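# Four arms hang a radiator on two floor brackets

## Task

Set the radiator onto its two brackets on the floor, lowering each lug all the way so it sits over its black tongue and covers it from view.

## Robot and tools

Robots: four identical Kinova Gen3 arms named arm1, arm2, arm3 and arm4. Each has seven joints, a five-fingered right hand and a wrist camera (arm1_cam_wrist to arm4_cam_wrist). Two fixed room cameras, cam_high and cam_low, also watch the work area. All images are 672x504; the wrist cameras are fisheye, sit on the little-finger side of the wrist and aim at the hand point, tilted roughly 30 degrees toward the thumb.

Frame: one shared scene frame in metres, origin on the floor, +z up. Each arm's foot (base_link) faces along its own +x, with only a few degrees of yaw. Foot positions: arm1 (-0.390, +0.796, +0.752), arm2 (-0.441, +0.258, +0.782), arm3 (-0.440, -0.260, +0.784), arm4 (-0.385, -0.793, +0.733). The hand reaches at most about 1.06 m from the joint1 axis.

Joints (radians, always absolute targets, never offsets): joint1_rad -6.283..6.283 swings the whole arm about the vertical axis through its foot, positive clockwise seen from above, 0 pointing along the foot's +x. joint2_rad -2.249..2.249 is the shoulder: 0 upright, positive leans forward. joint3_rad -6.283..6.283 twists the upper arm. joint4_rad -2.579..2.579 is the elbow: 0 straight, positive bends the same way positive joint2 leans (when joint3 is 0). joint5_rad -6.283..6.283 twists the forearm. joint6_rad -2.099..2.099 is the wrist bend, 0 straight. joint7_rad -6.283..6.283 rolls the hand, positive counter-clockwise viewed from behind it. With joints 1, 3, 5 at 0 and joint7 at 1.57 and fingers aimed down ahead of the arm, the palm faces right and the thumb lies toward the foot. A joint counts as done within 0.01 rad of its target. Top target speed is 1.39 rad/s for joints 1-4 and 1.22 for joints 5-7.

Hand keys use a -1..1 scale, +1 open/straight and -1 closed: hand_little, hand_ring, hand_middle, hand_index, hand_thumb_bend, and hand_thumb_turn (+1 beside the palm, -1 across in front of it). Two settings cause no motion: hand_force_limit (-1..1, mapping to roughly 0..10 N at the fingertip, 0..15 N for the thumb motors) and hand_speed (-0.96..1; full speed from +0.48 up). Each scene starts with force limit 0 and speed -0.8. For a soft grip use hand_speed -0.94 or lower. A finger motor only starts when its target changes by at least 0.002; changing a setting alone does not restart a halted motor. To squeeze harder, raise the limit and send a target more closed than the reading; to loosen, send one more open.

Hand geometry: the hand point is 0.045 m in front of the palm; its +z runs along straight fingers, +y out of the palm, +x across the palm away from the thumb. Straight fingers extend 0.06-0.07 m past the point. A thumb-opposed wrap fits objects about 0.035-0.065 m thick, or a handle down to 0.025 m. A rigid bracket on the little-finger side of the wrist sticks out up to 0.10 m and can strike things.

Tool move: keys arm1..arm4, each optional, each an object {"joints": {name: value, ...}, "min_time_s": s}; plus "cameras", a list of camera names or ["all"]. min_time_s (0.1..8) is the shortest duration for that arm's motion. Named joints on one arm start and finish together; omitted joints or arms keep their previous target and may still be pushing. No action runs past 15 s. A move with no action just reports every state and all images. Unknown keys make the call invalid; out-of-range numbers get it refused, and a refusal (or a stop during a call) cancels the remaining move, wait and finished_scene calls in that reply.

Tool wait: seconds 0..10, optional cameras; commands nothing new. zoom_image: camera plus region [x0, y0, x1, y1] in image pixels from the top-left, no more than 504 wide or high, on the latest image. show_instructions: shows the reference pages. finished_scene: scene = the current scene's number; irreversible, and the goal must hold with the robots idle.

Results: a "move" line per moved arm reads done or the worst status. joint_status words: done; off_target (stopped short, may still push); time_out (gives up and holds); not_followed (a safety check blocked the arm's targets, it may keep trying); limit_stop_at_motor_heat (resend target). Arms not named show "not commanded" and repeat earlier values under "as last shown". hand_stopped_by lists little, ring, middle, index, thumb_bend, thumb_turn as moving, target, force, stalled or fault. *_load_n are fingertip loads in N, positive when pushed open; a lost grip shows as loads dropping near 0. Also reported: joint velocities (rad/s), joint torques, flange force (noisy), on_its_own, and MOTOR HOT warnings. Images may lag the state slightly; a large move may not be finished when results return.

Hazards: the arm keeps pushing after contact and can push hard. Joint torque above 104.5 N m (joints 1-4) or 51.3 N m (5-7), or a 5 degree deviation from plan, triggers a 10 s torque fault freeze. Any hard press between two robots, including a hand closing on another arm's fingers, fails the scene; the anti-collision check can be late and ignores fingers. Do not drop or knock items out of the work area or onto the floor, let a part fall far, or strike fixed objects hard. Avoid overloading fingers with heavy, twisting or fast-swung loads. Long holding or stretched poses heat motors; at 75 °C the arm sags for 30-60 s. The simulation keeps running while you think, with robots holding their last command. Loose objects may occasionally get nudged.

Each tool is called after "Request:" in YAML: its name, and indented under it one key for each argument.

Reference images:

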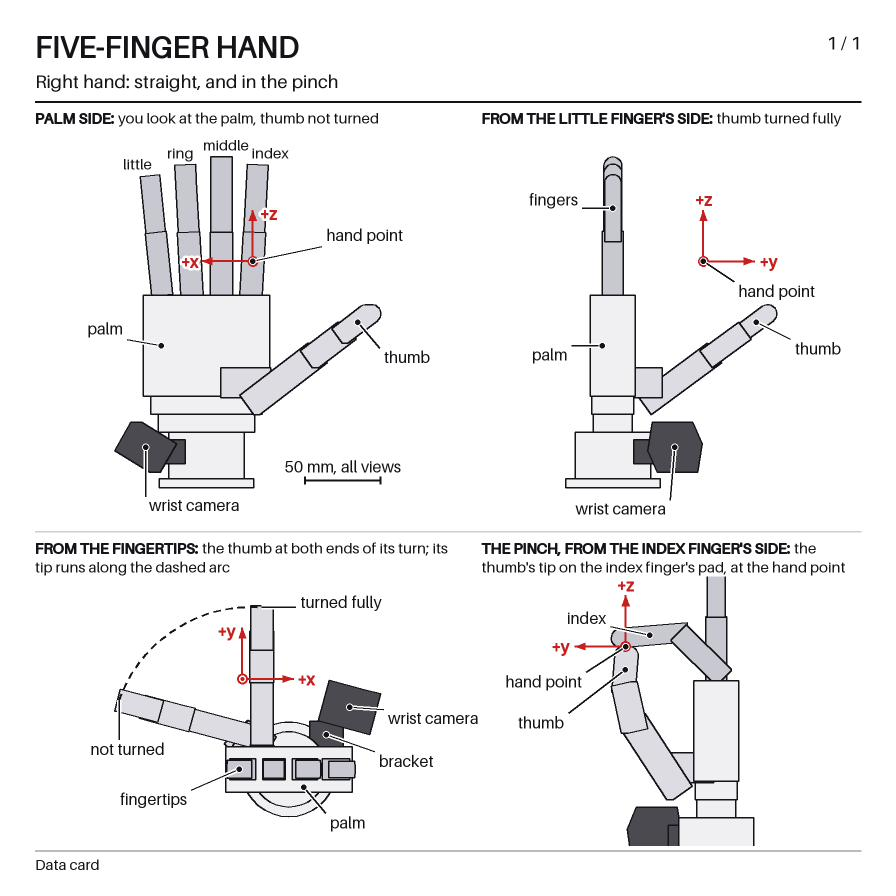

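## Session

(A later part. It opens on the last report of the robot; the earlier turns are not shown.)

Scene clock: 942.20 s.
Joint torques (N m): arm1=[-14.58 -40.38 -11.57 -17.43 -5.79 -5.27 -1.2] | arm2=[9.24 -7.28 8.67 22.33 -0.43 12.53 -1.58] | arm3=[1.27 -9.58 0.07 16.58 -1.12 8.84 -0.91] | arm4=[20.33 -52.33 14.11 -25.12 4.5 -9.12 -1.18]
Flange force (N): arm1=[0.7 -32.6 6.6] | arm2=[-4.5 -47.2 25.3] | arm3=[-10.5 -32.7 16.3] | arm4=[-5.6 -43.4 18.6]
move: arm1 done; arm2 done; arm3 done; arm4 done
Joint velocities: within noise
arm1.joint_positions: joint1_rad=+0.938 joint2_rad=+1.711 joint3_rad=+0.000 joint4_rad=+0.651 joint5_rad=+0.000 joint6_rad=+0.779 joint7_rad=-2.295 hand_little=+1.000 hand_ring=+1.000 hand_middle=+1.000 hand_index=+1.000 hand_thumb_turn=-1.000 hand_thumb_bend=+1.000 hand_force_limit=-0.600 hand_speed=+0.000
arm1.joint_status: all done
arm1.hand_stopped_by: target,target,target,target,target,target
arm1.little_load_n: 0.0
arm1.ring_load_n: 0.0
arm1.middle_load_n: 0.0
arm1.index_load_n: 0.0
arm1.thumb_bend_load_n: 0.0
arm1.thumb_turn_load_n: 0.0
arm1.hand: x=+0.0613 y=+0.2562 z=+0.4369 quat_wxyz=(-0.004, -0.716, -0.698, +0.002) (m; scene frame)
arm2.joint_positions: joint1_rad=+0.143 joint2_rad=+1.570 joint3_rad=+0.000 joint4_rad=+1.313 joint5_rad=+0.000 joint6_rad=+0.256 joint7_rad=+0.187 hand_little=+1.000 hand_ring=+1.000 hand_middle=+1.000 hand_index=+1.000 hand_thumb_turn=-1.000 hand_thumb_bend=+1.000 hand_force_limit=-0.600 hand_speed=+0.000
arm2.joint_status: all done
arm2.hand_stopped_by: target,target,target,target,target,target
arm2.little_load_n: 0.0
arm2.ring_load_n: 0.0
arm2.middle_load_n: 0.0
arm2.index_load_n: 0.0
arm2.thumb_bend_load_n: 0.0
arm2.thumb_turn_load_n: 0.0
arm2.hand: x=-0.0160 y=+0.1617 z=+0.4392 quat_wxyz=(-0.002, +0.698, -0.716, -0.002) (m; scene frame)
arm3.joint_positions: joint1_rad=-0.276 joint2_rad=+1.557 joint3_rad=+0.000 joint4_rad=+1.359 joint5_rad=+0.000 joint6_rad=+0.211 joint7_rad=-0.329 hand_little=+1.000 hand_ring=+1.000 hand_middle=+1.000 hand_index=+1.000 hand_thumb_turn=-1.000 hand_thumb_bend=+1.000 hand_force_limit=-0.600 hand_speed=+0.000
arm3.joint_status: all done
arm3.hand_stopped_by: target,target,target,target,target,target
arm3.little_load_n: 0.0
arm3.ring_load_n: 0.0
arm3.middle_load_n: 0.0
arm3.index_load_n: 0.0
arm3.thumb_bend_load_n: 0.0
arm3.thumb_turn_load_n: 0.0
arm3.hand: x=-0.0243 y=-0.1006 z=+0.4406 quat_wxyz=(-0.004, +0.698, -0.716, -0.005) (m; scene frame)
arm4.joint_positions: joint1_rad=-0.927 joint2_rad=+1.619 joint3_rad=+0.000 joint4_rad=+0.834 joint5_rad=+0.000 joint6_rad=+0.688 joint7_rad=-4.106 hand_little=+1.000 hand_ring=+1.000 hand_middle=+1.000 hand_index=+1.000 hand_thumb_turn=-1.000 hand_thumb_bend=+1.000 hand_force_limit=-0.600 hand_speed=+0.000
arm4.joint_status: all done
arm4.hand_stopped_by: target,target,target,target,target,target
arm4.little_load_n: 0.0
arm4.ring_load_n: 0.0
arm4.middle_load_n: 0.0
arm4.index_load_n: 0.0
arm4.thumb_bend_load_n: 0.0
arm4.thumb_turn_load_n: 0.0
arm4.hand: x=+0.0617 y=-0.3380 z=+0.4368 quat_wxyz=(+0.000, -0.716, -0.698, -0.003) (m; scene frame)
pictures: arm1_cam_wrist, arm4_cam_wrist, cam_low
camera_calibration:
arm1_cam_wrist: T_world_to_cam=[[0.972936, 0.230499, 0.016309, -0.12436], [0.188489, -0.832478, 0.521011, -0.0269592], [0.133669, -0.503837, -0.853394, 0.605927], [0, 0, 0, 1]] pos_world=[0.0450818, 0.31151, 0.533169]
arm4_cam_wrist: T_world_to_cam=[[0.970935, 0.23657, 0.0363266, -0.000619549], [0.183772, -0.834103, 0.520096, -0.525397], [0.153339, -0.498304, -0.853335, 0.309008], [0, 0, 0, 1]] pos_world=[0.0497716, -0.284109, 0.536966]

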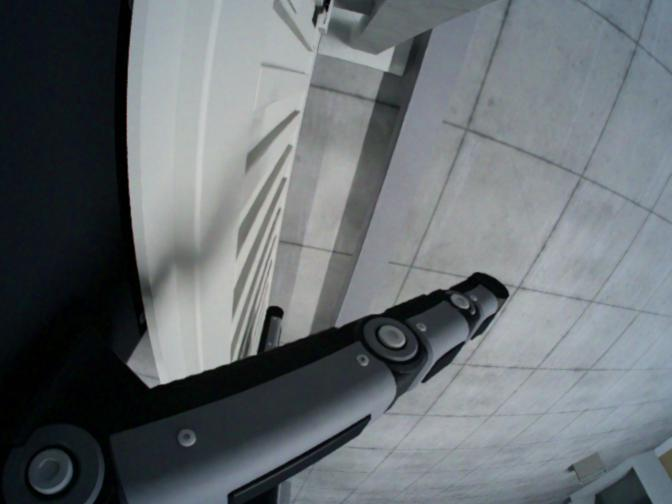

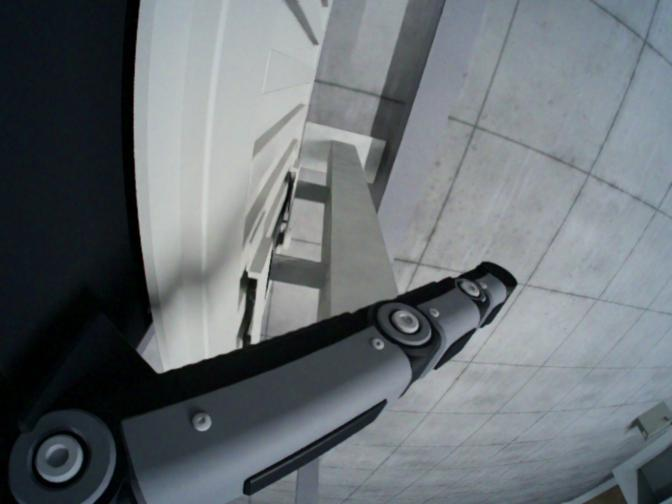

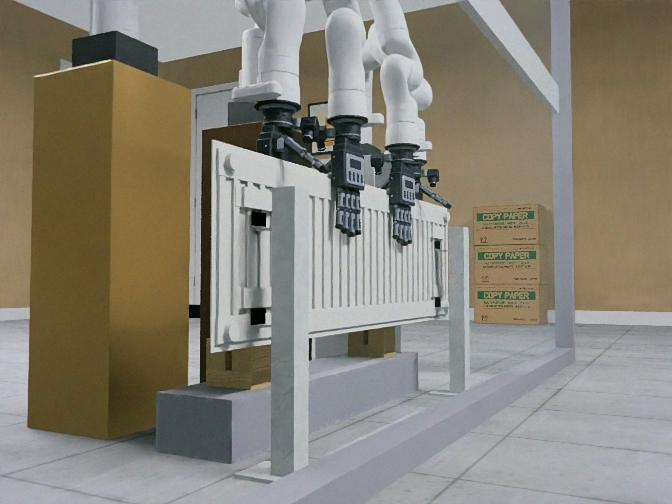

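Request:
move:
  arm1: {"joints":{"joint1_rad":0.94014,"joint2_rad":1.733014,"joint4_rad":0.615921,"joint6_rad":0.792658,"joint7_rad":-2.29266},"min_time_s":2}
  arm2: {"joints":{"joint1_rad":0.146999,"joint2_rad":1.584935,"joint4_rad":1.296027,"joint6_rad":0.257831,"joint7_rad":0.191899},"min_time_s":2}
  arm3: {"joints":{"joint1_rad":-0.271582,"joint2_rad":1.571593,"joint4_rad":1.345456,"joint6_rad":0.210344,"joint7_rad":-0.324282},"min_time_s":2}
  arm4: {"joints":{"joint1_rad":-0.924404,"joint2_rad":1.631556,"joint4_rad":0.825995,"joint6_rad":0.684042,"joint7_rad":-4.103104},"min_time_s":2}
  cameras: ["cam_low","arm1_cam_wrist","arm4_cam_wrist"]

Request:
zoom_image:
  camera: "arm4_cam_wrist"
  region: [250, 210, 300, 300]

Request:
zoom_image:
  camera: "cam_low"
  region: [220, 175, 280, 235]

Request:
zoom_image:
  camera: "cam_low"
  region: [415, 220, 455, 260]

Request:
zoom_image:
  camera: "cam_low"
  region: [220, 275, 280, 335]

Scene clock: 1013.90 s.
Joint torques (N m): arm1=[-15.15 -40.07 -11.74 -17.31 -6 -5.21 -1.21] | arm2=[9.09 -6.96 8.43 22.81 -0.48 12.81 -1.63] | arm3=[1.58 -9.2 0.48 16.66 -1.06 8.88 -0.89] | arm4=[20.7 -52.18 14.39 -24.92 4.57 -9.03 -1.24]
Flange force (N): arm1=[0.5 -33.5 5.7] | arm2=[-3.7 -48.2 26.4] | arm3=[-11.0 -32.6 16.1] | arm4=[-5.0 -43.7 18.4]
move: arm1 done; arm2 done; arm3 done; arm4 done
Joint velocities: within noise
arm1.joint_positions: joint1_rad=+0.940 joint2_rad=+1.733 joint3_rad=+0.000 joint4_rad=+0.616 joint5_rad=+0.000 joint6_rad=+0.793 joint7_rad=-2.293 hand_little=+1.000 hand_ring=+1.000 hand_middle=+1.000 hand_index=+1.000 hand_thumb_turn=-1.000 hand_thumb_bend=+1.000 hand_force_limit=-0.600 hand_speed=+0.000
arm1.joint_status: all done
arm1.hand_stopped_by: target,target,target,target,target,target
arm1.little_load_n: 0.0
arm1.ring_load_n: 0.0
arm1.middle_load_n: 0.0
arm1.index_load_n: 0.0
arm1.thumb_bend_load_n: 0.0
arm1.thumb_turn_load_n: 0.0
arm1.hand: x=+0.0613 y=+0.2542 z=+0.4309 quat_wxyz=(-0.004, -0.716, -0.698, +0.002) (m; scene frame)
arm2.joint_positions: joint1_rad=+0.147 joint2_rad=+1.585 joint3_rad=+0.000 joint4_rad=+1.296 joint5_rad=+0.000 joint6_rad=+0.258 joint7_rad=+0.192 hand_little=+1.000 hand_ring=+1.000 hand_middle=+1.000 hand_index=+1.000 hand_thumb_turn=-1.000 hand_thumb_bend=+1.000 hand_force_limit=-0.600 hand_speed=+0.000
arm2.joint_status: all done
arm2.hand_stopped_by: target,target,target,target,target,target
arm2.little_load_n: 0.0
arm2.ring_load_n: 0.0
arm2.middle_load_n: 0.0
arm2.index_load_n: 0.0
arm2.thumb_bend_load_n: 0.0
arm2.thumb_turn_load_n: 0.0
arm2.hand: x=-0.0159 y=+0.1597 z=+0.4332 quat_wxyz=(-0.002, +0.698, -0.716, -0.002) (m; scene frame)
arm3.joint_positions: joint1_rad=-0.272 joint2_rad=+1.572 joint3_rad=+0.000 joint4_rad=+1.345 joint5_rad=+0.000 joint6_rad=+0.210 joint7_rad=-0.324 hand_little=+1.000 hand_ring=+1.000 hand_middle=+1.000 hand_index=+1.000 hand_thumb_turn=-1.000 hand_thumb_bend=+1.000 hand_force_limit=-0.600 hand_speed=+0.000
arm3.joint_status: all done
arm3.hand_stopped_by: target,target,target,target,target,target
arm3.little_load_n: 0.0
arm3.ring_load_n: 0.0
arm3.middle_load_n: 0.0
arm3.index_load_n: 0.0
arm3.thumb_bend_load_n: 0.0
arm3.thumb_turn_load_n: 0.0
arm3.hand: x=-0.0240 y=-0.1026 z=+0.4346 quat_wxyz=(-0.004, +0.698, -0.716, -0.005) (m; scene frame)
arm4.joint_positions: joint1_rad=-0.924 joint2_rad=+1.632 joint3_rad=+0.000 joint4_rad=+0.826 joint5_rad=+0.000 joint6_rad=+0.684 joint7_rad=-4.103 hand_little=+1.000 hand_ring=+1.000 hand_middle=+1.000 hand_index=+1.000 hand_thumb_turn=-1.000 hand_thumb_bend=+1.000 hand_force_limit=-0.600 hand_speed=+0.000
arm4.joint_status: all done
arm4.hand_stopped_by: target,target,target,target,target,target
arm4.little_load_n: 0.0
arm4.ring_load_n: 0.0
arm4.middle_load_n: 0.0
arm4.index_load_n: 0.0
arm4.thumb_bend_load_n: 0.0
arm4.thumb_turn_load_n: 0.0
arm4.hand: x=+0.0621 y=-0.3400 z=+0.4308 quat_wxyz=(+0.000, -0.716, -0.698, -0.003) (m; scene frame)
pictures: arm1_cam_wrist, arm4_cam_wrist, cam_low
camera_calibration:
arm1_cam_wrist: T_world_to_cam=[[0.972779, 0.231162, 0.0162564, -0.123972], [0.189085, -0.83235, 0.521, -0.0255615], [0.133966, -0.503744, -0.853402, 0.59976], [0, 0, 0, 1]] pos_world=[0.0450831, 0.309507, 0.527169]
arm4_cam_wrist: T_world_to_cam=[[0.970807, 0.237111, 0.036213, -0.0000919181], [0.184285, -0.833963, 0.520139, -0.523974], [0.153531, -0.498281, -0.853313, 0.30273], [0, 0, 0, 1]] pos_world=[0.0501715, -0.286108, 0.530866]

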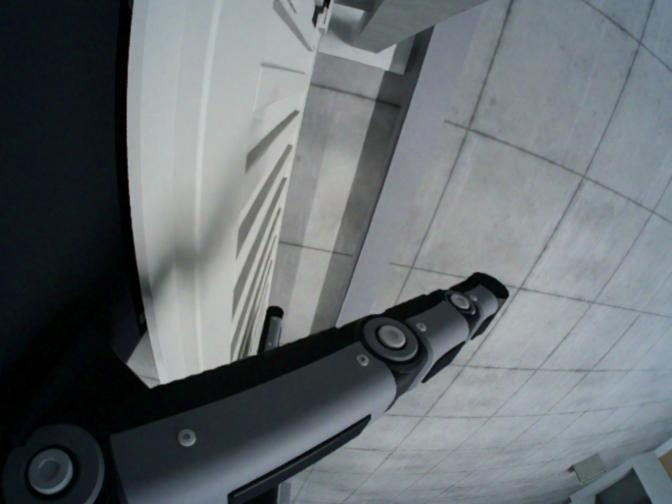

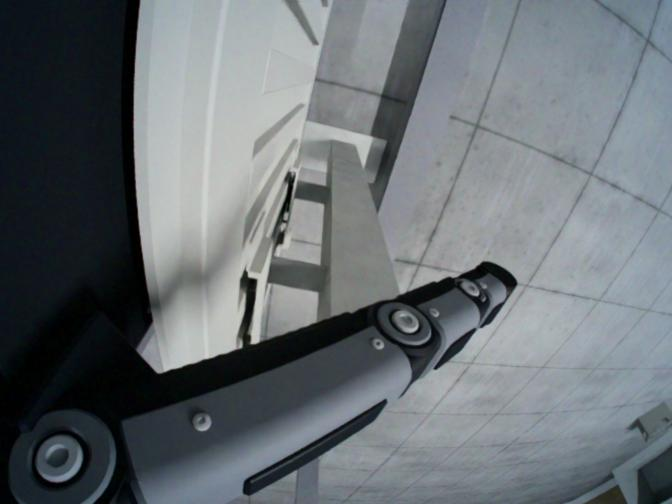

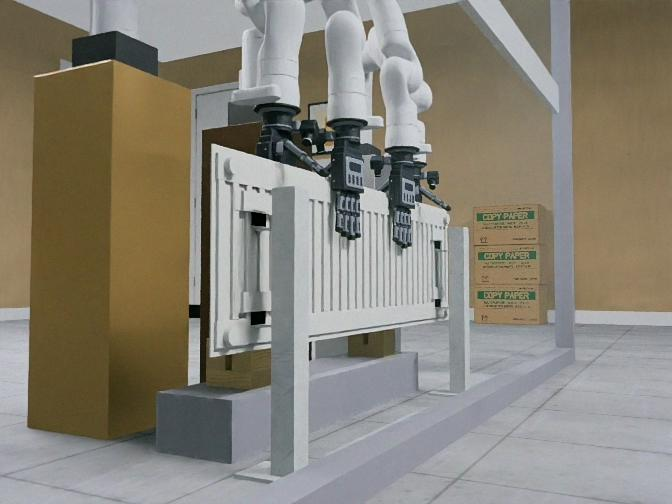

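Scaled by 5.600 from the camera's 672x504 image, which has a finer 960x720 frame.

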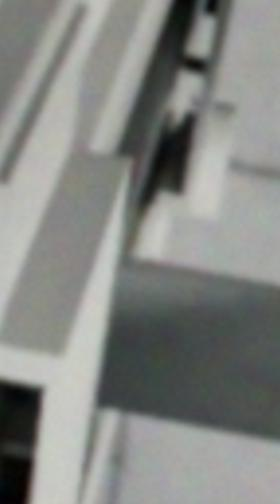

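Scaled by 8.400.

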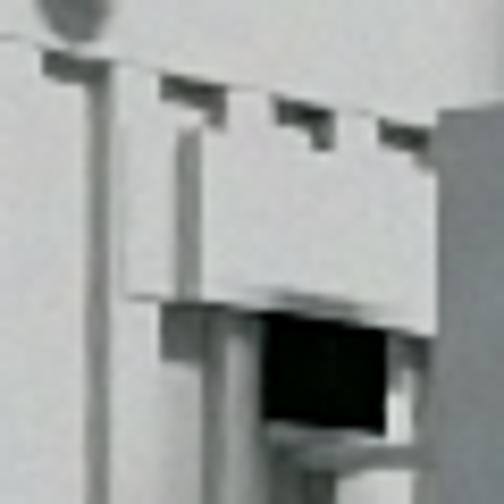

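Scaled by 12.600.

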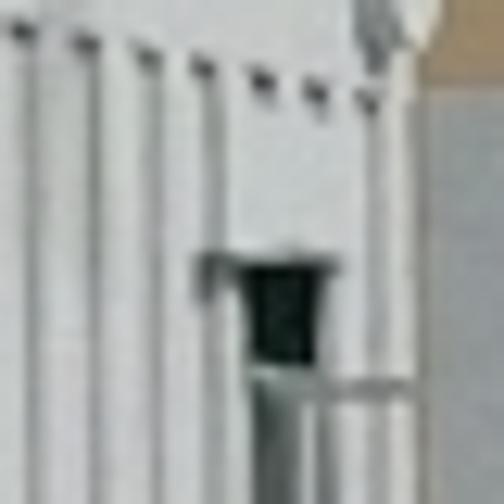

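Scaled by 8.400.

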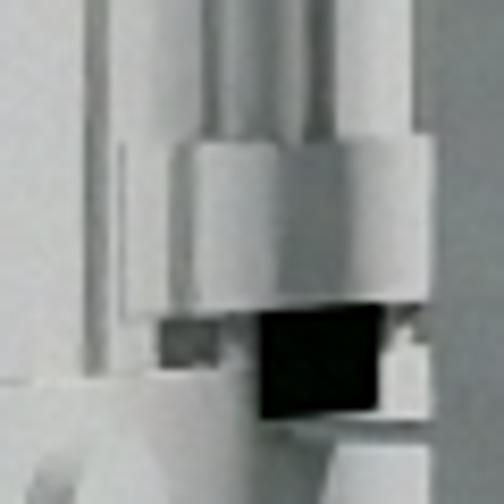

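Request:
move:
  arm1: {"joints":{"joint2_rad":1.738926,"joint4_rad":0.608014,"joint6_rad":0.794653},"min_time_s":1}
  arm2: {"joints":{"joint2_rad":1.589723,"joint4_rad":1.291066,"joint6_rad":0.258004},"min_time_s":1}
  arm3: {"joints":{"joint1_rad":-0.271526,"joint2_rad":1.576372,"joint4_rad":1.340521,"joint6_rad":0.2105,"joint7_rad":-0.324226},"min_time_s":1}
  arm4: {"joints":{"joint2_rad":1.636627,"joint4_rad":0.820281,"joint6_rad":0.684685},"min_time_s":1}
  cameras: ["cam_low"]

Request:
zoom_image:
  camera: "cam_low"
  region: [220, 175, 280, 235]

Request:
zoom_image:
  camera: "cam_low"
  region: [415, 220, 455, 260]

Scene clock: 1049.63 s.
Joint torques (N m): arm1=[-14.89 -40.23 -11.45 -17.66 -5.92 -5.49 -1.22] | arm2=[9.17 -7.09 8.5 23.06 -0.49 12.96 -1.67] | arm3=[1.61 -9.3 0.45 16.46 -1.07 8.82 -0.87] | arm4=[20.43 -52.38 14.03 -25.15 4.48 -9.2 -1.25]
Flange force (N): arm1=[1.6 -33.9 5.0] | arm2=[-3.6 -48.8 27.6] | arm3=[-11.0 -32.1 16.0] | arm4=[-5.6 -43.6 18.2]
move: arm1 done; arm2 done; arm3 done; arm4 done
Joint velocities: within noise
arm1.joint_positions: joint1_rad=+0.940 joint2_rad=+1.739 joint3_rad=+0.000 joint4_rad=+0.608 joint5_rad=+0.000 joint6_rad=+0.795 joint7_rad=-2.293 hand_little=+1.000 hand_ring=+1.000 hand_middle=+1.000 hand_index=+1.000 hand_thumb_turn=-1.000 hand_thumb_bend=+1.000 hand_force_limit=-0.600 hand_speed=+0.000
arm1.joint_status: all done
arm1.hand_stopped_by: target,target,target,target,target,target
arm1.little_load_n: 0.0
arm1.ring_load_n: 0.0
arm1.middle_load_n: 0.0
arm1.index_load_n: -0.5
arm1.thumb_bend_load_n: 0.0
arm1.thumb_turn_load_n: 0.0
arm1.hand: x=+0.0614 y=+0.2542 z=+0.4289 quat_wxyz=(-0.004, -0.716, -0.698, +0.002) (m; scene frame)
arm2.joint_positions: joint1_rad=+0.147 joint2_rad=+1.590 joint3_rad=+0.000 joint4_rad=+1.291 joint5_rad=+0.000 joint6_rad=+0.258 joint7_rad=+0.192 hand_little=+1.000 hand_ring=+1.000 hand_middle=+1.000 hand_index=+1.000 hand_thumb_turn=-1.000 hand_thumb_bend=+1.000 hand_force_limit=-0.600 hand_speed=+0.000
arm2.joint_status: all done
arm2.hand_stopped_by: target,target,target,target,target,target
arm2.little_load_n: 0.0
arm2.ring_load_n: 0.0
arm2.middle_load_n: 0.0
arm2.index_load_n: 0.0
arm2.thumb_bend_load_n: 0.0
arm2.thumb_turn_load_n: 0.0
arm2.hand: x=-0.0159 y=+0.1597 z=+0.4312 quat_wxyz=(-0.002, +0.698, -0.716, -0.002) (m; scene frame)
arm3.joint_positions: joint1_rad=-0.272 joint2_rad=+1.576 joint3_rad=+0.000 joint4_rad=+1.341 joint5_rad=+0.000 joint6_rad=+0.210 joint7_rad=-0.324 hand_little=+1.000 hand_ring=+1.000 hand_middle=+1.000 hand_index=+1.000 hand_thumb_turn=-1.000 hand_thumb_bend=+1.000 hand_force_limit=-0.600 hand_speed=+0.000
arm3.joint_status: all done
arm3.hand_stopped_by: target,target,target,target,target,target
arm3.little_load_n: 0.0
arm3.ring_load_n: 0.0
arm3.middle_load_n: 0.0
arm3.index_load_n: 0.0
arm3.thumb_bend_load_n: 0.0
arm3.thumb_turn_load_n: 0.0
arm3.hand: x=-0.0239 y=-0.1026 z=+0.4326 quat_wxyz=(-0.004, +0.698, -0.716, -0.005) (m; scene frame)
arm4.joint_positions: joint1_rad=-0.924 joint2_rad=+1.637 joint3_rad=+0.000 joint4_rad=+0.820 joint5_rad=+0.000 joint6_rad=+0.685 joint7_rad=-4.103 hand_little=+1.000 hand_ring=+1.000 hand_middle=+1.000 hand_index=+1.000 hand_thumb_turn=-1.000 hand_thumb_bend=+1.000 hand_force_limit=-0.600 hand_speed=+0.000
arm4.joint_status: all done
arm4.hand_stopped_by: target,target,target,target,target,target
arm4.little_load_n: 0.0
arm4.ring_load_n: 0.0
arm4.middle_load_n: 0.0
arm4.index_load_n: 0.0
arm4.thumb_bend_load_n: 0.0
arm4.thumb_turn_load_n: 0.0
arm4.hand: x=+0.0622 y=-0.3399 z=+0.4288 quat_wxyz=(+0.000, -0.716, -0.698, -0.003) (m; scene frame)
pictures: cam_low

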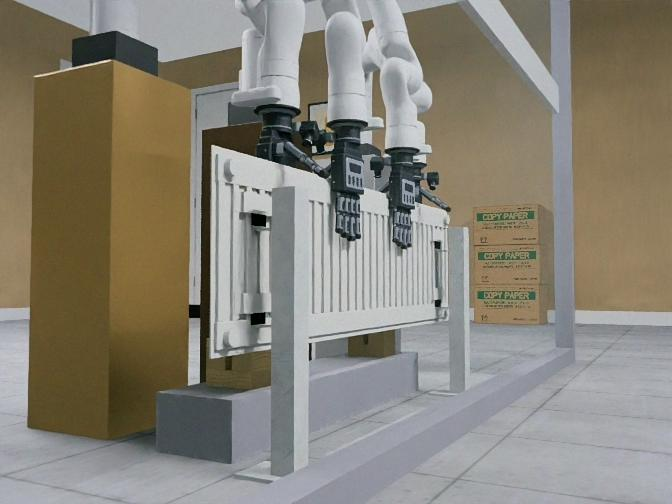

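Scaled by 8.400.

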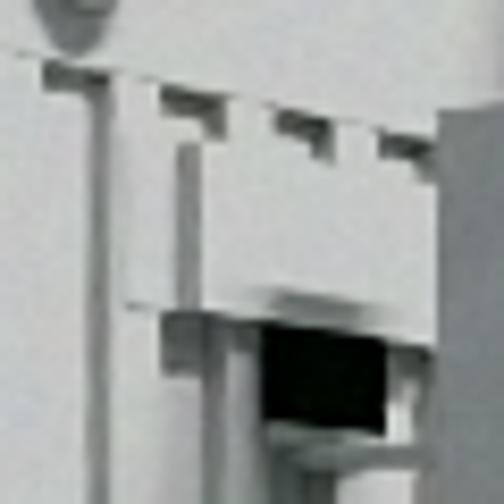

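Scaled by 12.600.

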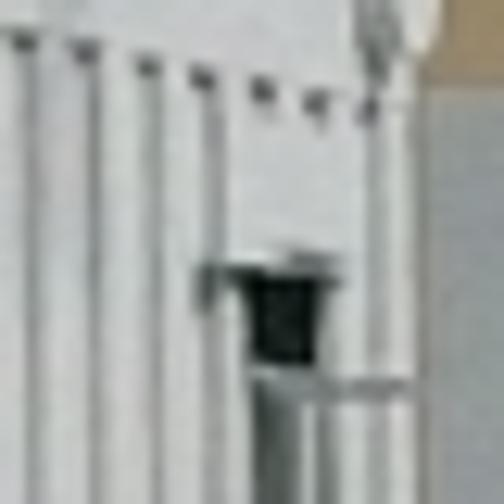

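Request:
move:
  arm1: {"joints":{"joint2_rad":1.747795,"joint4_rad":0.596153,"joint6_rad":0.797646},"min_time_s":1.5}
  arm2: {"joints":{"joint2_rad":1.596905,"joint4_rad":1.283625,"joint6_rad":0.258264},"min_time_s":1.5}
  arm3: {"joints":{"joint1_rad":-0.271442,"joint2_rad":1.583541,"joint4_rad":1.333118,"joint6_rad":0.210735,"joint7_rad":-0.324142},"min_time_s":1.5}
  arm4: {"joints":{"joint2_rad":1.644234,"joint4_rad":0.81171,"joint6_rad":0.685649},"min_time_s":1.5}
  cameras: ["cam_low"]

Request:
zoom_image:
  camera: "cam_low"
  region: [220, 175, 280, 235]

Request:
zoom_image:
  camera: "cam_low"
  region: [415, 220, 455, 260]

Scene clock: 1072.57 s.
Joint torques (N m): arm1=[-14.64 -40.34 -11.19 -17.85 -5.91 -5.63 -1.25] | arm2=[8.94 -7.13 8.22 23.09 -0.52 13.03 -1.67] | arm3=[1.63 -9.12 0.39 16.32 -1.04 8.69 -0.91] | arm4=[20.33 -52.45 13.95 -25.12 4.48 -9.17 -1.18]
Flange force (N): arm1=[2.4 -34.1 4.5] | arm2=[-3.1 -48.8 28.1] | arm3=[-10.9 -32.0 15.5] | arm4=[-5.6 -43.5 18.2]
move: arm1 done; arm2 done; arm3 done; arm4 done
Joint velocities: within noise
arm1.joint_positions: joint1_rad=+0.940 joint2_rad=+1.748 joint3_rad=+0.000 joint4_rad=+0.596 joint5_rad=+0.000 joint6_rad=+0.798 joint7_rad=-2.293 hand_little=+1.000 hand_ring=+1.000 hand_middle=+1.000 hand_index=+1.000 hand_thumb_turn=-1.000 hand_thumb_bend=+1.000 hand_force_limit=-0.600 hand_speed=+0.000
arm1.joint_status: all done
arm1.hand_stopped_by: target,target,target,target,target,target
arm1.little_load_n: 0.0
arm1.ring_load_n: 0.0
arm1.middle_load_n: 0.0
arm1.index_load_n: 0.0
arm1.thumb_bend_load_n: 0.0
arm1.thumb_turn_load_n: 0.0
arm1.hand: x=+0.0614 y=+0.2541 z=+0.4259 quat_wxyz=(-0.004, -0.716, -0.698, +0.002) (m; scene frame)
arm2.joint_positions: joint1_rad=+0.147 joint2_rad=+1.597 joint3_rad=+0.000 joint4_rad=+1.284 joint5_rad=+0.000 joint6_rad=+0.258 joint7_rad=+0.192 hand_little=+1.000 hand_ring=+1.000 hand_middle=+1.000 hand_index=+1.000 hand_thumb_turn=-1.000 hand_thumb_bend=+1.000 hand_force_limit=-0.600 hand_speed=+0.000
arm2.joint_status: all done
arm2.hand_stopped_by: target,target,target,target,target,target
arm2.little_load_n: 0.5
arm2.ring_load_n: 0.0
arm2.middle_load_n: 0.0
arm2.index_load_n: 0.0
arm2.thumb_bend_load_n: 0.0
arm2.thumb_turn_load_n: 0.0
arm2.hand: x=-0.0159 y=+0.1598 z=+0.4282 quat_wxyz=(-0.002, +0.698, -0.716, -0.002) (m; scene frame)
arm3.joint_positions: joint1_rad=-0.271 joint2_rad=+1.584 joint3_rad=+0.000 joint4_rad=+1.333 joint5_rad=+0.000 joint6_rad=+0.211 joint7_rad=-0.324 hand_little=+1.000 hand_ring=+1.000 hand_middle=+1.000 hand_index=+1.000 hand_thumb_turn=-1.000 hand_thumb_bend=+1.000 hand_force_limit=-0.600 hand_speed=+0.000
arm3.joint_status: all done
arm3.hand_stopped_by: target,target,target,target,target,target
arm3.little_load_n: 0.0
arm3.ring_load_n: 0.0
arm3.middle_load_n: 0.0
arm3.index_load_n: 0.0
arm3.thumb_bend_load_n: 0.0
arm3.thumb_turn_load_n: 0.0
arm3.hand: x=-0.0239 y=-0.1026 z=+0.4296 quat_wxyz=(-0.004, +0.698, -0.716, -0.005) (m; scene frame)
arm4.joint_positions: joint1_rad=-0.924 joint2_rad=+1.644 joint3_rad=+0.000 joint4_rad=+0.812 joint5_rad=+0.000 joint6_rad=+0.686 joint7_rad=-4.103 hand_little=+1.000 hand_ring=+1.000 hand_middle=+1.000 hand_index=+1.000 hand_thumb_turn=-1.000 hand_thumb_bend=+1.000 hand_force_limit=-0.600 hand_speed=+0.000
arm4.joint_status: all done
arm4.hand_stopped_by: target,target,target,target,target,target
arm4.little_load_n: -0.5
arm4.ring_load_n: 0.0
arm4.middle_load_n: 0.0
arm4.index_load_n: 0.0
arm4.thumb_bend_load_n: 0.0
arm4.thumb_turn_load_n: 0.0
arm4.hand: x=+0.0622 y=-0.3399 z=+0.4258 quat_wxyz=(+0.000, -0.716, -0.698, -0.003) (m; scene frame)
pictures: cam_low

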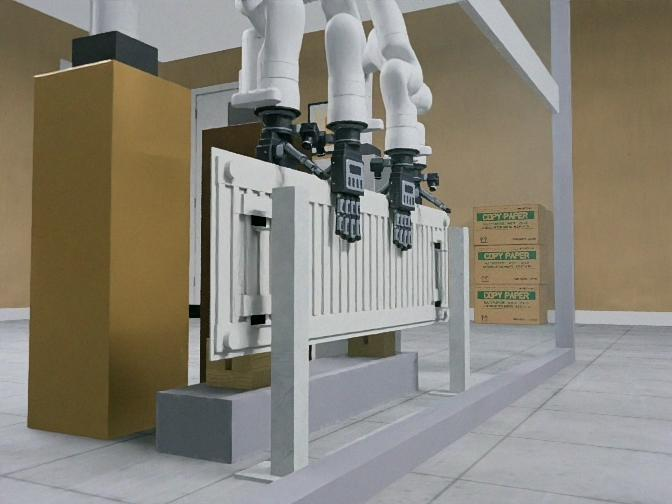

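Scaled by 8.400.

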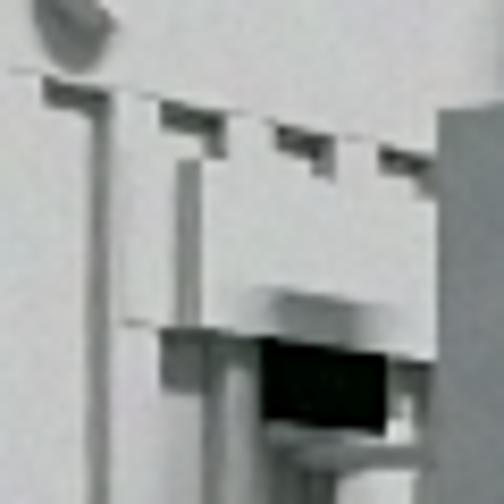

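Scaled by 12.600.

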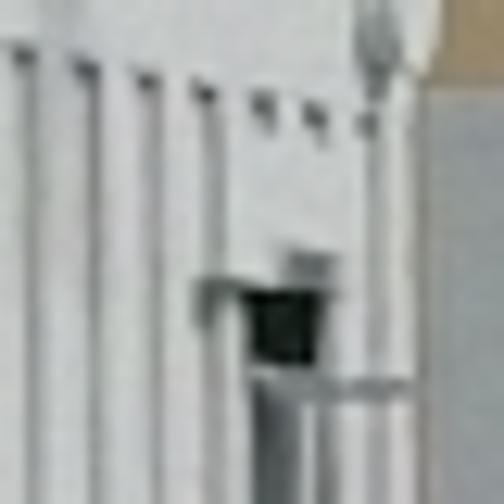

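Request:
move:
  arm1: {"joints":{"joint2_rad":1.759619,"joint4_rad":0.580338,"joint6_rad":0.801636},"min_time_s":2}
  arm2: {"joints":{"joint2_rad":1.60648,"joint4_rad":1.273703,"joint6_rad":0.25861},"min_time_s":2}
  arm3: {"joints":{"joint1_rad":-0.271331,"joint2_rad":1.593099,"joint4_rad":1.323247,"joint6_rad":0.211047,"joint7_rad":-0.324031},"min_time_s":2}
  arm4: {"joints":{"joint2_rad":1.654376,"joint4_rad":0.800282,"joint6_rad":0.686935},"min_time_s":2}
  cameras: ["cam_low"]

Request:
zoom_image:
  camera: "cam_low"
  region: [220, 175, 280, 235]

Request:
zoom_image:
  camera: "cam_low"
  region: [415, 220, 455, 260]

Scene clock: 1079.50 s.
Joint torques (N m): arm1=[-14.77 -40.25 -11.18 -17.76 -5.95 -5.62 -1.24] | arm2=[8.68 -6.94 7.94 23.23 -0.58 13.11 -1.69] | arm3=[1.49 -8.9 0.42 16.48 -1.05 8.78 -0.87] | arm4=[20.65 -52.23 14.13 -24.92 4.54 -9.03 -1.2]
Flange force (N): arm1=[2.0 -34.1 4.4] | arm2=[-2.5 -49.0 28.5] | arm3=[-10.8 -32.4 15.7] | arm4=[-5.3 -43.9 17.9]
move: arm1 done; arm2 done; arm3 done; arm4 done
Joint velocities: within noise
arm1.joint_positions: joint1_rad=+0.940 joint2_rad=+1.760 joint3_rad=+0.000 joint4_rad=+0.580 joint5_rad=+0.000 joint6_rad=+0.802 joint7_rad=-2.293 hand_little=+1.000 hand_ring=+1.000 hand_middle=+1.000 hand_index=+1.000 hand_thumb_turn=-1.000 hand_thumb_bend=+1.000 hand_force_limit=-0.600 hand_speed=+0.000
arm1.joint_status: all done
arm1.hand_stopped_by: target,target,target,target,target,target
arm1.little_load_n: 0.0
arm1.ring_load_n: 0.0
arm1.middle_load_n: 0.0
arm1.index_load_n: 0.0
arm1.thumb_bend_load_n: -0.5
arm1.thumb_turn_load_n: 0.0
arm1.hand: x=+0.0614 y=+0.2541 z=+0.4219 quat_wxyz=(-0.004, -0.716, -0.698, +0.002) (m; scene frame)
arm2.joint_positions: joint1_rad=+0.147 joint2_rad=+1.606 joint3_rad=+0.000 joint4_rad=+1.274 joint5_rad=+0.000 joint6_rad=+0.259 joint7_rad=+0.192 hand_little=+1.000 hand_ring=+1.000 hand_middle=+1.000 hand_index=+1.000 hand_thumb_turn=-1.000 hand_thumb_bend=+1.000 hand_force_limit=-0.600 hand_speed=+0.000
arm2.joint_status: all done
arm2.hand_stopped_by: target,target,target,target,target,target
arm2.little_load_n: 0.0
arm2.ring_load_n: 0.0
arm2.middle_load_n: 0.0
arm2.index_load_n: 0.0
arm2.thumb_bend_load_n: 0.0
arm2.thumb_turn_load_n: 0.0
arm2.hand: x=-0.0159 y=+0.1598 z=+0.4242 quat_wxyz=(-0.002, +0.698, -0.716, -0.002) (m; scene frame)
arm3.joint_positions: joint1_rad=-0.271 joint2_rad=+1.593 joint3_rad=+0.000 joint4_rad=+1.323 joint5_rad=+0.000 joint6_rad=+0.211 joint7_rad=-0.324 hand_little=+1.000 hand_ring=+1.000 hand_middle=+1.000 hand_index=+1.000 hand_thumb_turn=-1.000 hand_thumb_bend=+1.000 hand_force_limit=-0.600 hand_speed=+0.000
arm3.joint_status: all done
arm3.hand_stopped_by: target,target,target,target,target,target
arm3.little_load_n: 0.0
arm3.ring_load_n: 0.0
arm3.middle_load_n: 0.0
arm3.index_load_n: 0.0
arm3.thumb_bend_load_n: 0.0
arm3.thumb_turn_load_n: 0.0
arm3.hand: x=-0.0240 y=-0.1026 z=+0.4256 quat_wxyz=(-0.004, +0.698, -0.716, -0.005) (m; scene frame)
arm4.joint_positions: joint1_rad=-0.924 joint2_rad=+1.654 joint3_rad=+0.000 joint4_rad=+0.800 joint5_rad=+0.000 joint6_rad=+0.687 joint7_rad=-4.103 hand_little=+1.000 hand_ring=+1.000 hand_middle=+1.000 hand_index=+1.000 hand_thumb_turn=-1.000 hand_thumb_bend=+1.000 hand_force_limit=-0.600 hand_speed=+0.000
arm4.joint_status: all done
arm4.hand_stopped_by: target,target,target,target,target,target
arm4.little_load_n: 0.0
arm4.ring_load_n: 0.0
arm4.middle_load_n: 0.0
arm4.index_load_n: 0.0
arm4.thumb_bend_load_n: 0.0
arm4.thumb_turn_load_n: 0.0
arm4.hand: x=+0.0622 y=-0.3399 z=+0.4218 quat_wxyz=(+0.000, -0.716, -0.698, -0.003) (m; scene frame)
pictures: cam_low

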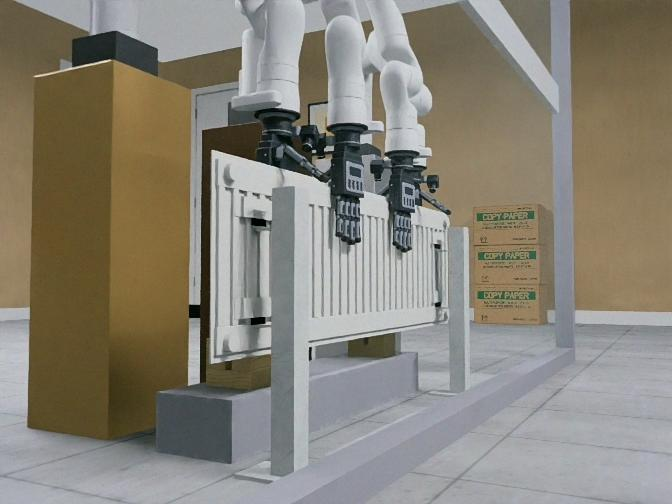

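Scaled by 8.400.

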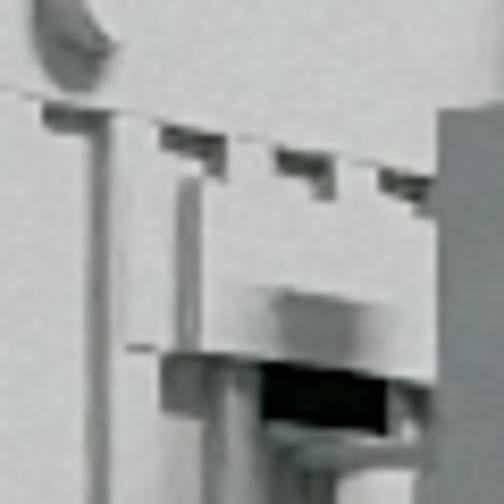

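Scaled by 12.600.

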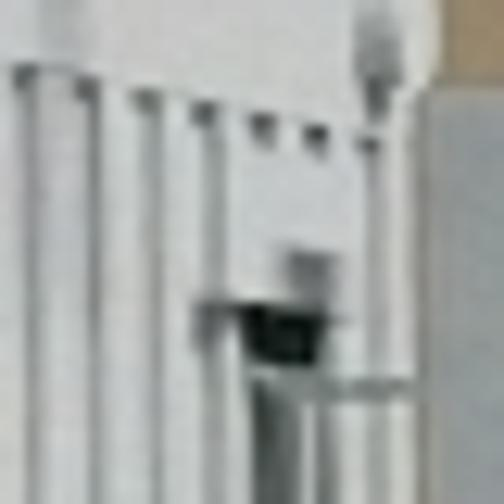

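Request:
move:
  arm1: {"joints":{"joint2_rad":1.771922,"joint4_rad":0.563307,"joint6_rad":0.806364},"min_time_s":2}
  arm2: {"joints":{"joint2_rad":1.61611,"joint4_rad":1.263484,"joint6_rad":0.2592},"min_time_s":2}
  arm3: {"joints":{"joint1_rad":-0.27122,"joint2_rad":1.602702,"joint4_rad":1.313093,"joint6_rad":0.211598,"joint7_rad":-0.32392},"min_time_s":2}
  arm4: {"joints":{"joint2_rad":1.664716,"joint4_rad":0.788281,"joint6_rad":0.688596},"min_time_s":2}
  cameras: ["cam_low"]

Request:
zoom_image:
  camera: "cam_low"
  region: [220, 175, 280, 235]

Request:
zoom_image:
  camera: "cam_low"
  region: [415, 220, 455, 260]

Scene clock: 1087.43 s.
Joint torques (N m): arm1=[-14.61 -40.27 -10.92 -18.06 -5.88 -5.86 -1.28] | arm2=[8.5 -7.07 7.7 23.38 -0.63 13.3 -1.71] | arm3=[1.58 -8.96 0.47 16.36 -1.07 8.72 -0.87] | arm4=[20.62 -52.14 13.89 -24.97 4.55 -9.1 -1.21]
Flange force (N): arm1=[3.3 -34.8 3.3] | arm2=[-2.1 -49.2 29.6] | arm3=[-10.9 -32.2 15.9] | arm4=[-5.6 -44.1 17.3]
move: arm1 done; arm2 done; arm3 done; arm4 done
Joint velocities: within noise
arm1.joint_positions: joint1_rad=+0.940 joint2_rad=+1.772 joint3_rad=+0.000 joint4_rad=+0.563 joint5_rad=+0.000 joint6_rad=+0.806 joint7_rad=-2.293 hand_little=+1.000 hand_ring=+1.000 hand_middle=+1.000 hand_index=+1.000 hand_thumb_turn=-1.000 hand_thumb_bend=+1.000 hand_force_limit=-0.600 hand_speed=+0.000
arm1.joint_status: all done
arm1.hand_stopped_by: target,target,target,target,target,target
arm1.little_load_n: 0.0
arm1.ring_load_n: 0.0
arm1.middle_load_n: 0.0
arm1.index_load_n: 0.0
arm1.thumb_bend_load_n: 0.0
arm1.thumb_turn_load_n: 0.0
arm1.hand: x=+0.0614 y=+0.2541 z=+0.4179 quat_wxyz=(-0.004, -0.716, -0.698, +0.002) (m; scene frame)
arm2.joint_positions: joint1_rad=+0.147 joint2_rad=+1.616 joint3_rad=+0.000 joint4_rad=+1.263 joint5_rad=+0.000 joint6_rad=+0.259 joint7_rad=+0.192 hand_little=+1.000 hand_ring=+1.000 hand_middle=+1.000 hand_index=+1.000 hand_thumb_turn=-1.000 hand_thumb_bend=+1.000 hand_force_limit=-0.600 hand_speed=+0.000
arm2.joint_status: all done
arm2.hand_stopped_by: target,target,target,target,target,target
arm2.little_load_n: 0.0
arm2.ring_load_n: 0.0
arm2.middle_load_n: 0.0
arm2.index_load_n: 0.0
arm2.thumb_bend_load_n: 0.0
arm2.thumb_turn_load_n: 0.0
arm2.hand: x=-0.0159 y=+0.1598 z=+0.4202 quat_wxyz=(-0.002, +0.698, -0.716, -0.002) (m; scene frame)
arm3.joint_positions: joint1_rad=-0.271 joint2_rad=+1.603 joint3_rad=+0.000 joint4_rad=+1.313 joint5_rad=+0.000 joint6_rad=+0.212 joint7_rad=-0.324 hand_little=+1.000 hand_ring=+1.000 hand_middle=+1.000 hand_index=+1.000 hand_thumb_turn=-1.000 hand_thumb_bend=+1.000 hand_force_limit=-0.600 hand_speed=+0.000
arm3.joint_status: all done
arm3.hand_stopped_by: target,target,target,target,target,target
arm3.little_load_n: 0.0
arm3.ring_load_n: 0.0
arm3.middle_load_n: 0.0
arm3.index_load_n: 0.0
arm3.thumb_bend_load_n: 0.0
arm3.thumb_turn_load_n: 0.0
arm3.hand: x=-0.0239 y=-0.1026 z=+0.4216 quat_wxyz=(-0.004, +0.698, -0.716, -0.005) (m; scene frame)
arm4.joint_positions: joint1_rad=-0.924 joint2_rad=+1.665 joint3_rad=+0.000 joint4_rad=+0.788 joint5_rad=+0.000 joint6_rad=+0.689 joint7_rad=-4.103 hand_little=+1.000 hand_ring=+1.000 hand_middle=+1.000 hand_index=+1.000 hand_thumb_turn=-1.000 hand_thumb_bend=+1.000 hand_force_limit=-0.600 hand_speed=+0.000
arm4.joint_status: all done
arm4.hand_stopped_by: target,target,target,target,target,target
arm4.little_load_n: 0.0
arm4.ring_load_n: 0.0
arm4.middle_load_n: 0.0
arm4.index_load_n: 0.0
arm4.thumb_bend_load_n: 0.0
arm4.thumb_turn_load_n: 0.0
arm4.hand: x=+0.0622 y=-0.3399 z=+0.4178 quat_wxyz=(+0.000, -0.716, -0.698, -0.003) (m; scene frame)
pictures: cam_low

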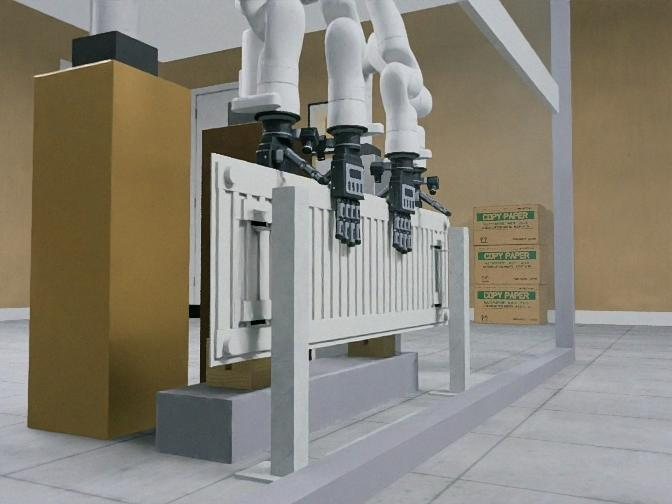

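Scaled by 8.400.

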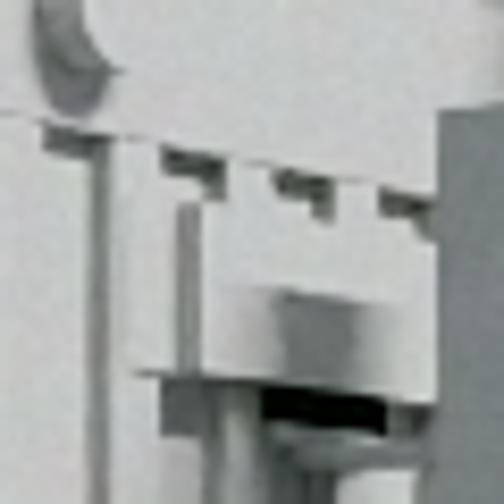

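Scaled by 12.600.

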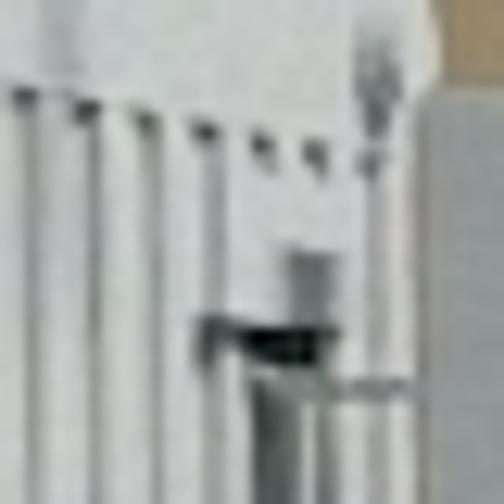

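Request:
move:
  arm1: {"joints":{"joint2_rad":1.778153,"joint4_rad":0.554589,"joint6_rad":0.808851},"min_time_s":1.5}
  arm2: {"joints":{"joint2_rad":1.620933,"joint4_rad":1.258325,"joint6_rad":0.259535},"min_time_s":1.5}
  arm3: {"joints":{"joint1_rad":-0.271164,"joint2_rad":1.607511,"joint4_rad":1.307969,"joint6_rad":0.211913,"joint7_rad":-0.323864},"min_time_s":1.5}
  arm4: {"joints":{"joint2_rad":1.669919,"joint4_rad":0.782184,"joint6_rad":0.689489},"min_time_s":1.5}

Request:
move:
  arm1: {"joints":{"joint2_rad":1.784385,"joint4_rad":0.545871,"joint6_rad":0.811337},"min_time_s":1.5}
  arm2: {"joints":{"joint2_rad":1.625757,"joint4_rad":1.253166,"joint6_rad":0.259870},"min_time_s":1.5}
  arm3: {"joints":{"joint1_rad":-0.271108,"joint2_rad":1.612319,"joint4_rad":1.302845,"joint6_rad":0.212229,"joint7_rad":-0.323808},"min_time_s":1.5}
  arm4: {"joints":{"joint2_rad":1.675121,"joint4_rad":0.776088,"joint6_rad":0.690383},"min_time_s":1.5}
  cameras: ["cam_low"]

Request:
zoom_image:
  camera: "cam_low"
  region: [220, 175, 280, 235]

Request:
zoom_image:
  camera: "cam_low"
  region: [415, 220, 455, 260]

Scene clock: 1098.70 s.
Joint torques (N m): arm1=[-14.44 -40.39 -10.76 -18.27 -5.85 -6.03 -1.33] | arm2=[8.42 -7.04 7.59 23.61 -0.64 13.42 -1.69] | arm3=[1.65 -8.81 0.44 16.37 -1.03 8.76 -0.92] | arm4=[20.54 -52.2 13.8 -25.15 4.48 -9.23 -1.2]
Flange force (N): arm1=[4.0 -35.1 2.8] | arm2=[-1.8 -49.7 30.4] | arm3=[-11.0 -32.0 15.8] | arm4=[-6.2 -44.3 16.8]
move: arm1 done; arm2 done; arm3 done; arm4 done
Joint velocities: within noise
arm1.joint_positions: joint1_rad=+0.940 joint2_rad=+1.778 joint3_rad=+0.000 joint4_rad=+0.555 joint5_rad=+0.000 joint6_rad=+0.809 joint7_rad=-2.293 hand_little=+1.000 hand_ring=+1.000 hand_middle=+1.000 hand_index=+1.000 hand_thumb_turn=-1.000 hand_thumb_bend=+1.000 hand_force_limit=-0.600 hand_speed=+0.000
arm1.joint_status: all done
arm1.hand_stopped_by: target,target,target,target,target,target
arm1.little_load_n: 0.0
arm1.ring_load_n: 0.0
arm1.middle_load_n: 0.0
arm1.index_load_n: 0.0
arm1.thumb_bend_load_n: 0.0
arm1.thumb_turn_load_n: 0.0
arm1.hand: x=+0.0614 y=+0.2540 z=+0.4159 quat_wxyz=(-0.004, -0.716, -0.698, +0.002) (m; scene frame)
arm2.joint_positions: joint1_rad=+0.147 joint2_rad=+1.621 joint3_rad=+0.000 joint4_rad=+1.258 joint5_rad=+0.000 joint6_rad=+0.260 joint7_rad=+0.192 hand_little=+1.000 hand_ring=+1.000 hand_middle=+1.000 hand_index=+1.000 hand_thumb_turn=-1.000 hand_thumb_bend=+1.000 hand_force_limit=-0.600 hand_speed=+0.000
arm2.joint_status: all done
arm2.hand_stopped_by: target,target,target,target,target,target
arm2.little_load_n: 0.0
arm2.ring_load_n: 0.0
arm2.middle_load_n: 0.0
arm2.index_load_n: 0.0
arm2.thumb_bend_load_n: 0.0
arm2.thumb_turn_load_n: 0.0
arm2.hand: x=-0.0159 y=+0.1598 z=+0.4182 quat_wxyz=(-0.002, +0.698, -0.716, -0.002) (m; scene frame)
arm3.joint_positions: joint1_rad=-0.271 joint2_rad=+1.608 joint3_rad=+0.000 joint4_rad=+1.308 joint5_rad=+0.000 joint6_rad=+0.212 joint7_rad=-0.324 hand_little=+1.000 hand_ring=+1.000 hand_middle=+1.000 hand_index=+1.000 hand_thumb_turn=-1.000 hand_thumb_bend=+1.000 hand_force_limit=-0.600 hand_speed=+0.000
arm3.joint_status: all done
arm3.hand_stopped_by: target,target,target,target,target,target
arm3.little_load_n: 0.0
arm3.ring_load_n: 0.0
arm3.middle_load_n: 0.0
arm3.index_load_n: 0.0
arm3.thumb_bend_load_n: 0.0
arm3.thumb_turn_load_n: 0.0
arm3.hand: x=-0.0239 y=-0.1026 z=+0.4196 quat_wxyz=(-0.004, +0.698, -0.716, -0.005) (m; scene frame)
arm4.joint_positions: joint1_rad=-0.924 joint2_rad=+1.670 joint3_rad=+0.000 joint4_rad=+0.782 joint5_rad=+0.000 joint6_rad=+0.689 joint7_rad=-4.103 hand_little=+1.000 hand_ring=+1.000 hand_middle=+1.000 hand_index=+1.000 hand_thumb_turn=-1.000 hand_thumb_bend=+1.000 hand_force_limit=-0.600 hand_speed=+0.000
arm4.joint_status: all done
arm4.hand_stopped_by: target,target,target,target,target,target
arm4.little_load_n: 0.0
arm4.ring_load_n: 0.0
arm4.middle_load_n: 0.0
arm4.index_load_n: 0.0
arm4.thumb_bend_load_n: 0.0
arm4.thumb_turn_load_n: 0.0
arm4.hand: x=+0.0622 y=-0.3398 z=+0.4158 quat_wxyz=(+0.000, -0.716, -0.698, -0.003) (m; scene frame)
pictures: none

Scene clock: 1100.50 s.
Joint torques (N m): arm1=[-14.48 -40.27 -10.7 -18.2 -5.87 -6.04 -1.27] | arm2=[8.36 -7.06 7.58 23.66 -0.65 13.45 -1.72] | arm3=[1.6 -8.78 0.33 16.35 -1.06 8.7 -0.87] | arm4=[20.62 -52.12 13.92 -24.97 4.58 -9.09 -1.19]
Flange force (N): arm1=[3.8 -35.0 2.6] | arm2=[-1.6 -49.8 30.8] | arm3=[-11.0 -32.2 15.8] | arm4=[-5.9 -44.3 17.0]
move: arm1 done; arm2 done; arm3 done; arm4 done
Joint velocities: within noise
arm1.joint_positions: joint1_rad=+0.940 joint2_rad=+1.784 joint3_rad=+0.000 joint4_rad=+0.546 joint5_rad=+0.000 joint6_rad=+0.811 joint7_rad=-2.293 hand_little=+1.000 hand_ring=+1.000 hand_middle=+1.000 hand_index=+1.000 hand_thumb_turn=-1.000 hand_thumb_bend=+1.000 hand_force_limit=-0.600 hand_speed=+0.000
arm1.joint_status: all done
arm1.hand_stopped_by: target,target,target,target,target,target
arm1.little_load_n: 0.0
arm1.ring_load_n: 0.5
arm1.middle_load_n: 0.0
arm1.index_load_n: 0.0
arm1.thumb_bend_load_n: 0.0
arm1.thumb_turn_load_n: 0.0
arm1.hand: x=+0.0614 y=+0.2540 z=+0.4139 quat_wxyz=(-0.004, -0.716, -0.698, +0.002) (m; scene frame)
arm2.joint_positions: joint1_rad=+0.147 joint2_rad=+1.626 joint3_rad=+0.000 joint4_rad=+1.253 joint5_rad=+0.000 joint6_rad=+0.260 joint7_rad=+0.192 hand_little=+1.000 hand_ring=+1.000 hand_middle=+1.000 hand_index=+1.000 hand_thumb_turn=-1.000 hand_thumb_bend=+1.000 hand_force_limit=-0.600 hand_speed=+0.000
arm2.joint_status: all done
arm2.hand_stopped_by: target,target,target,target,target,target
arm2.little_load_n: 0.0
arm2.ring_load_n: 0.0
arm2.middle_load_n: 0.0
arm2.index_load_n: 0.0
arm2.thumb_bend_load_n: 0.0
arm2.thumb_turn_load_n: 0.0
arm2.hand: x=-0.0159 y=+0.1598 z=+0.4162 quat_wxyz=(-0.002, +0.698, -0.716, -0.002) (m; scene frame)
arm3.joint_positions: joint1_rad=-0.271 joint2_rad=+1.612 joint3_rad=+0.000 joint4_rad=+1.303 joint5_rad=+0.000 joint6_rad=+0.212 joint7_rad=-0.324 hand_little=+1.000 hand_ring=+1.000 hand_middle=+1.000 hand_index=+1.000 hand_thumb_turn=-1.000 hand_thumb_bend=+1.000 hand_force_limit=-0.600 hand_speed=+0.000
arm3.joint_status: all done
arm3.hand_stopped_by: target,target,target,target,target,target
arm3.little_load_n: 0.0
arm3.ring_load_n: 0.0
arm3.middle_load_n: 0.0
arm3.index_load_n: 0.0
arm3.thumb_bend_load_n: 0.0
arm3.thumb_turn_load_n: 0.0
arm3.hand: x=-0.0239 y=-0.1026 z=+0.4176 quat_wxyz=(-0.004, +0.698, -0.716, -0.005) (m; scene frame)
arm4.joint_positions: joint1_rad=-0.924 joint2_rad=+1.675 joint3_rad=+0.000 joint4_rad=+0.776 joint5_rad=+0.000 joint6_rad=+0.690 joint7_rad=-4.103 hand_little=+1.000 hand_ring=+1.000 hand_middle=+1.000 hand_index=+1.000 hand_thumb_turn=-1.000 hand_thumb_bend=+1.000 hand_force_limit=-0.600 hand_speed=+0.000
arm4.joint_status: all done
arm4.hand_stopped_by: target,target,target,target,target,target
arm4.little_load_n: 0.0
arm4.ring_load_n: 0.0
arm4.middle_load_n: 0.0
arm4.index_load_n: 0.0
arm4.thumb_bend_load_n: 0.0
arm4.thumb_turn_load_n: 0.0
arm4.hand: x=+0.0622 y=-0.3398 z=+0.4138 quat_wxyz=(+0.000, -0.716, -0.698, -0.003) (m; scene frame)
pictures: cam_low

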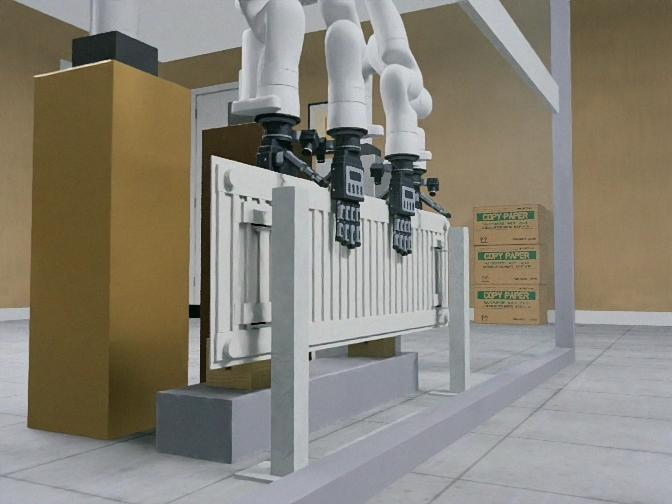

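Scaled by 8.400.

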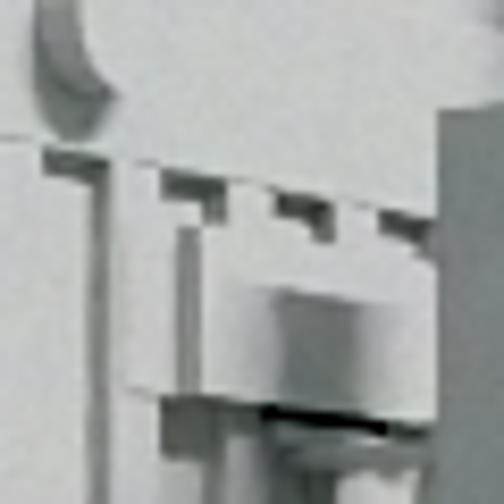

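Scaled by 12.600.

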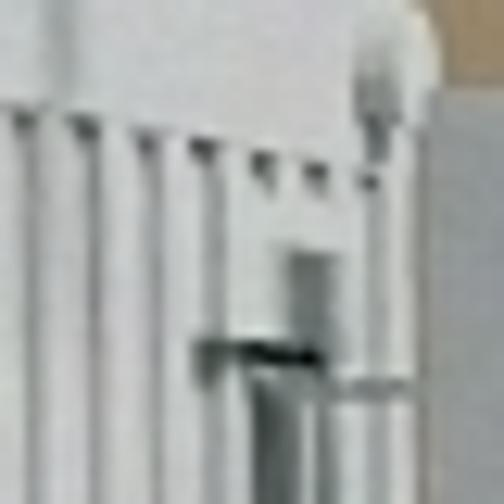

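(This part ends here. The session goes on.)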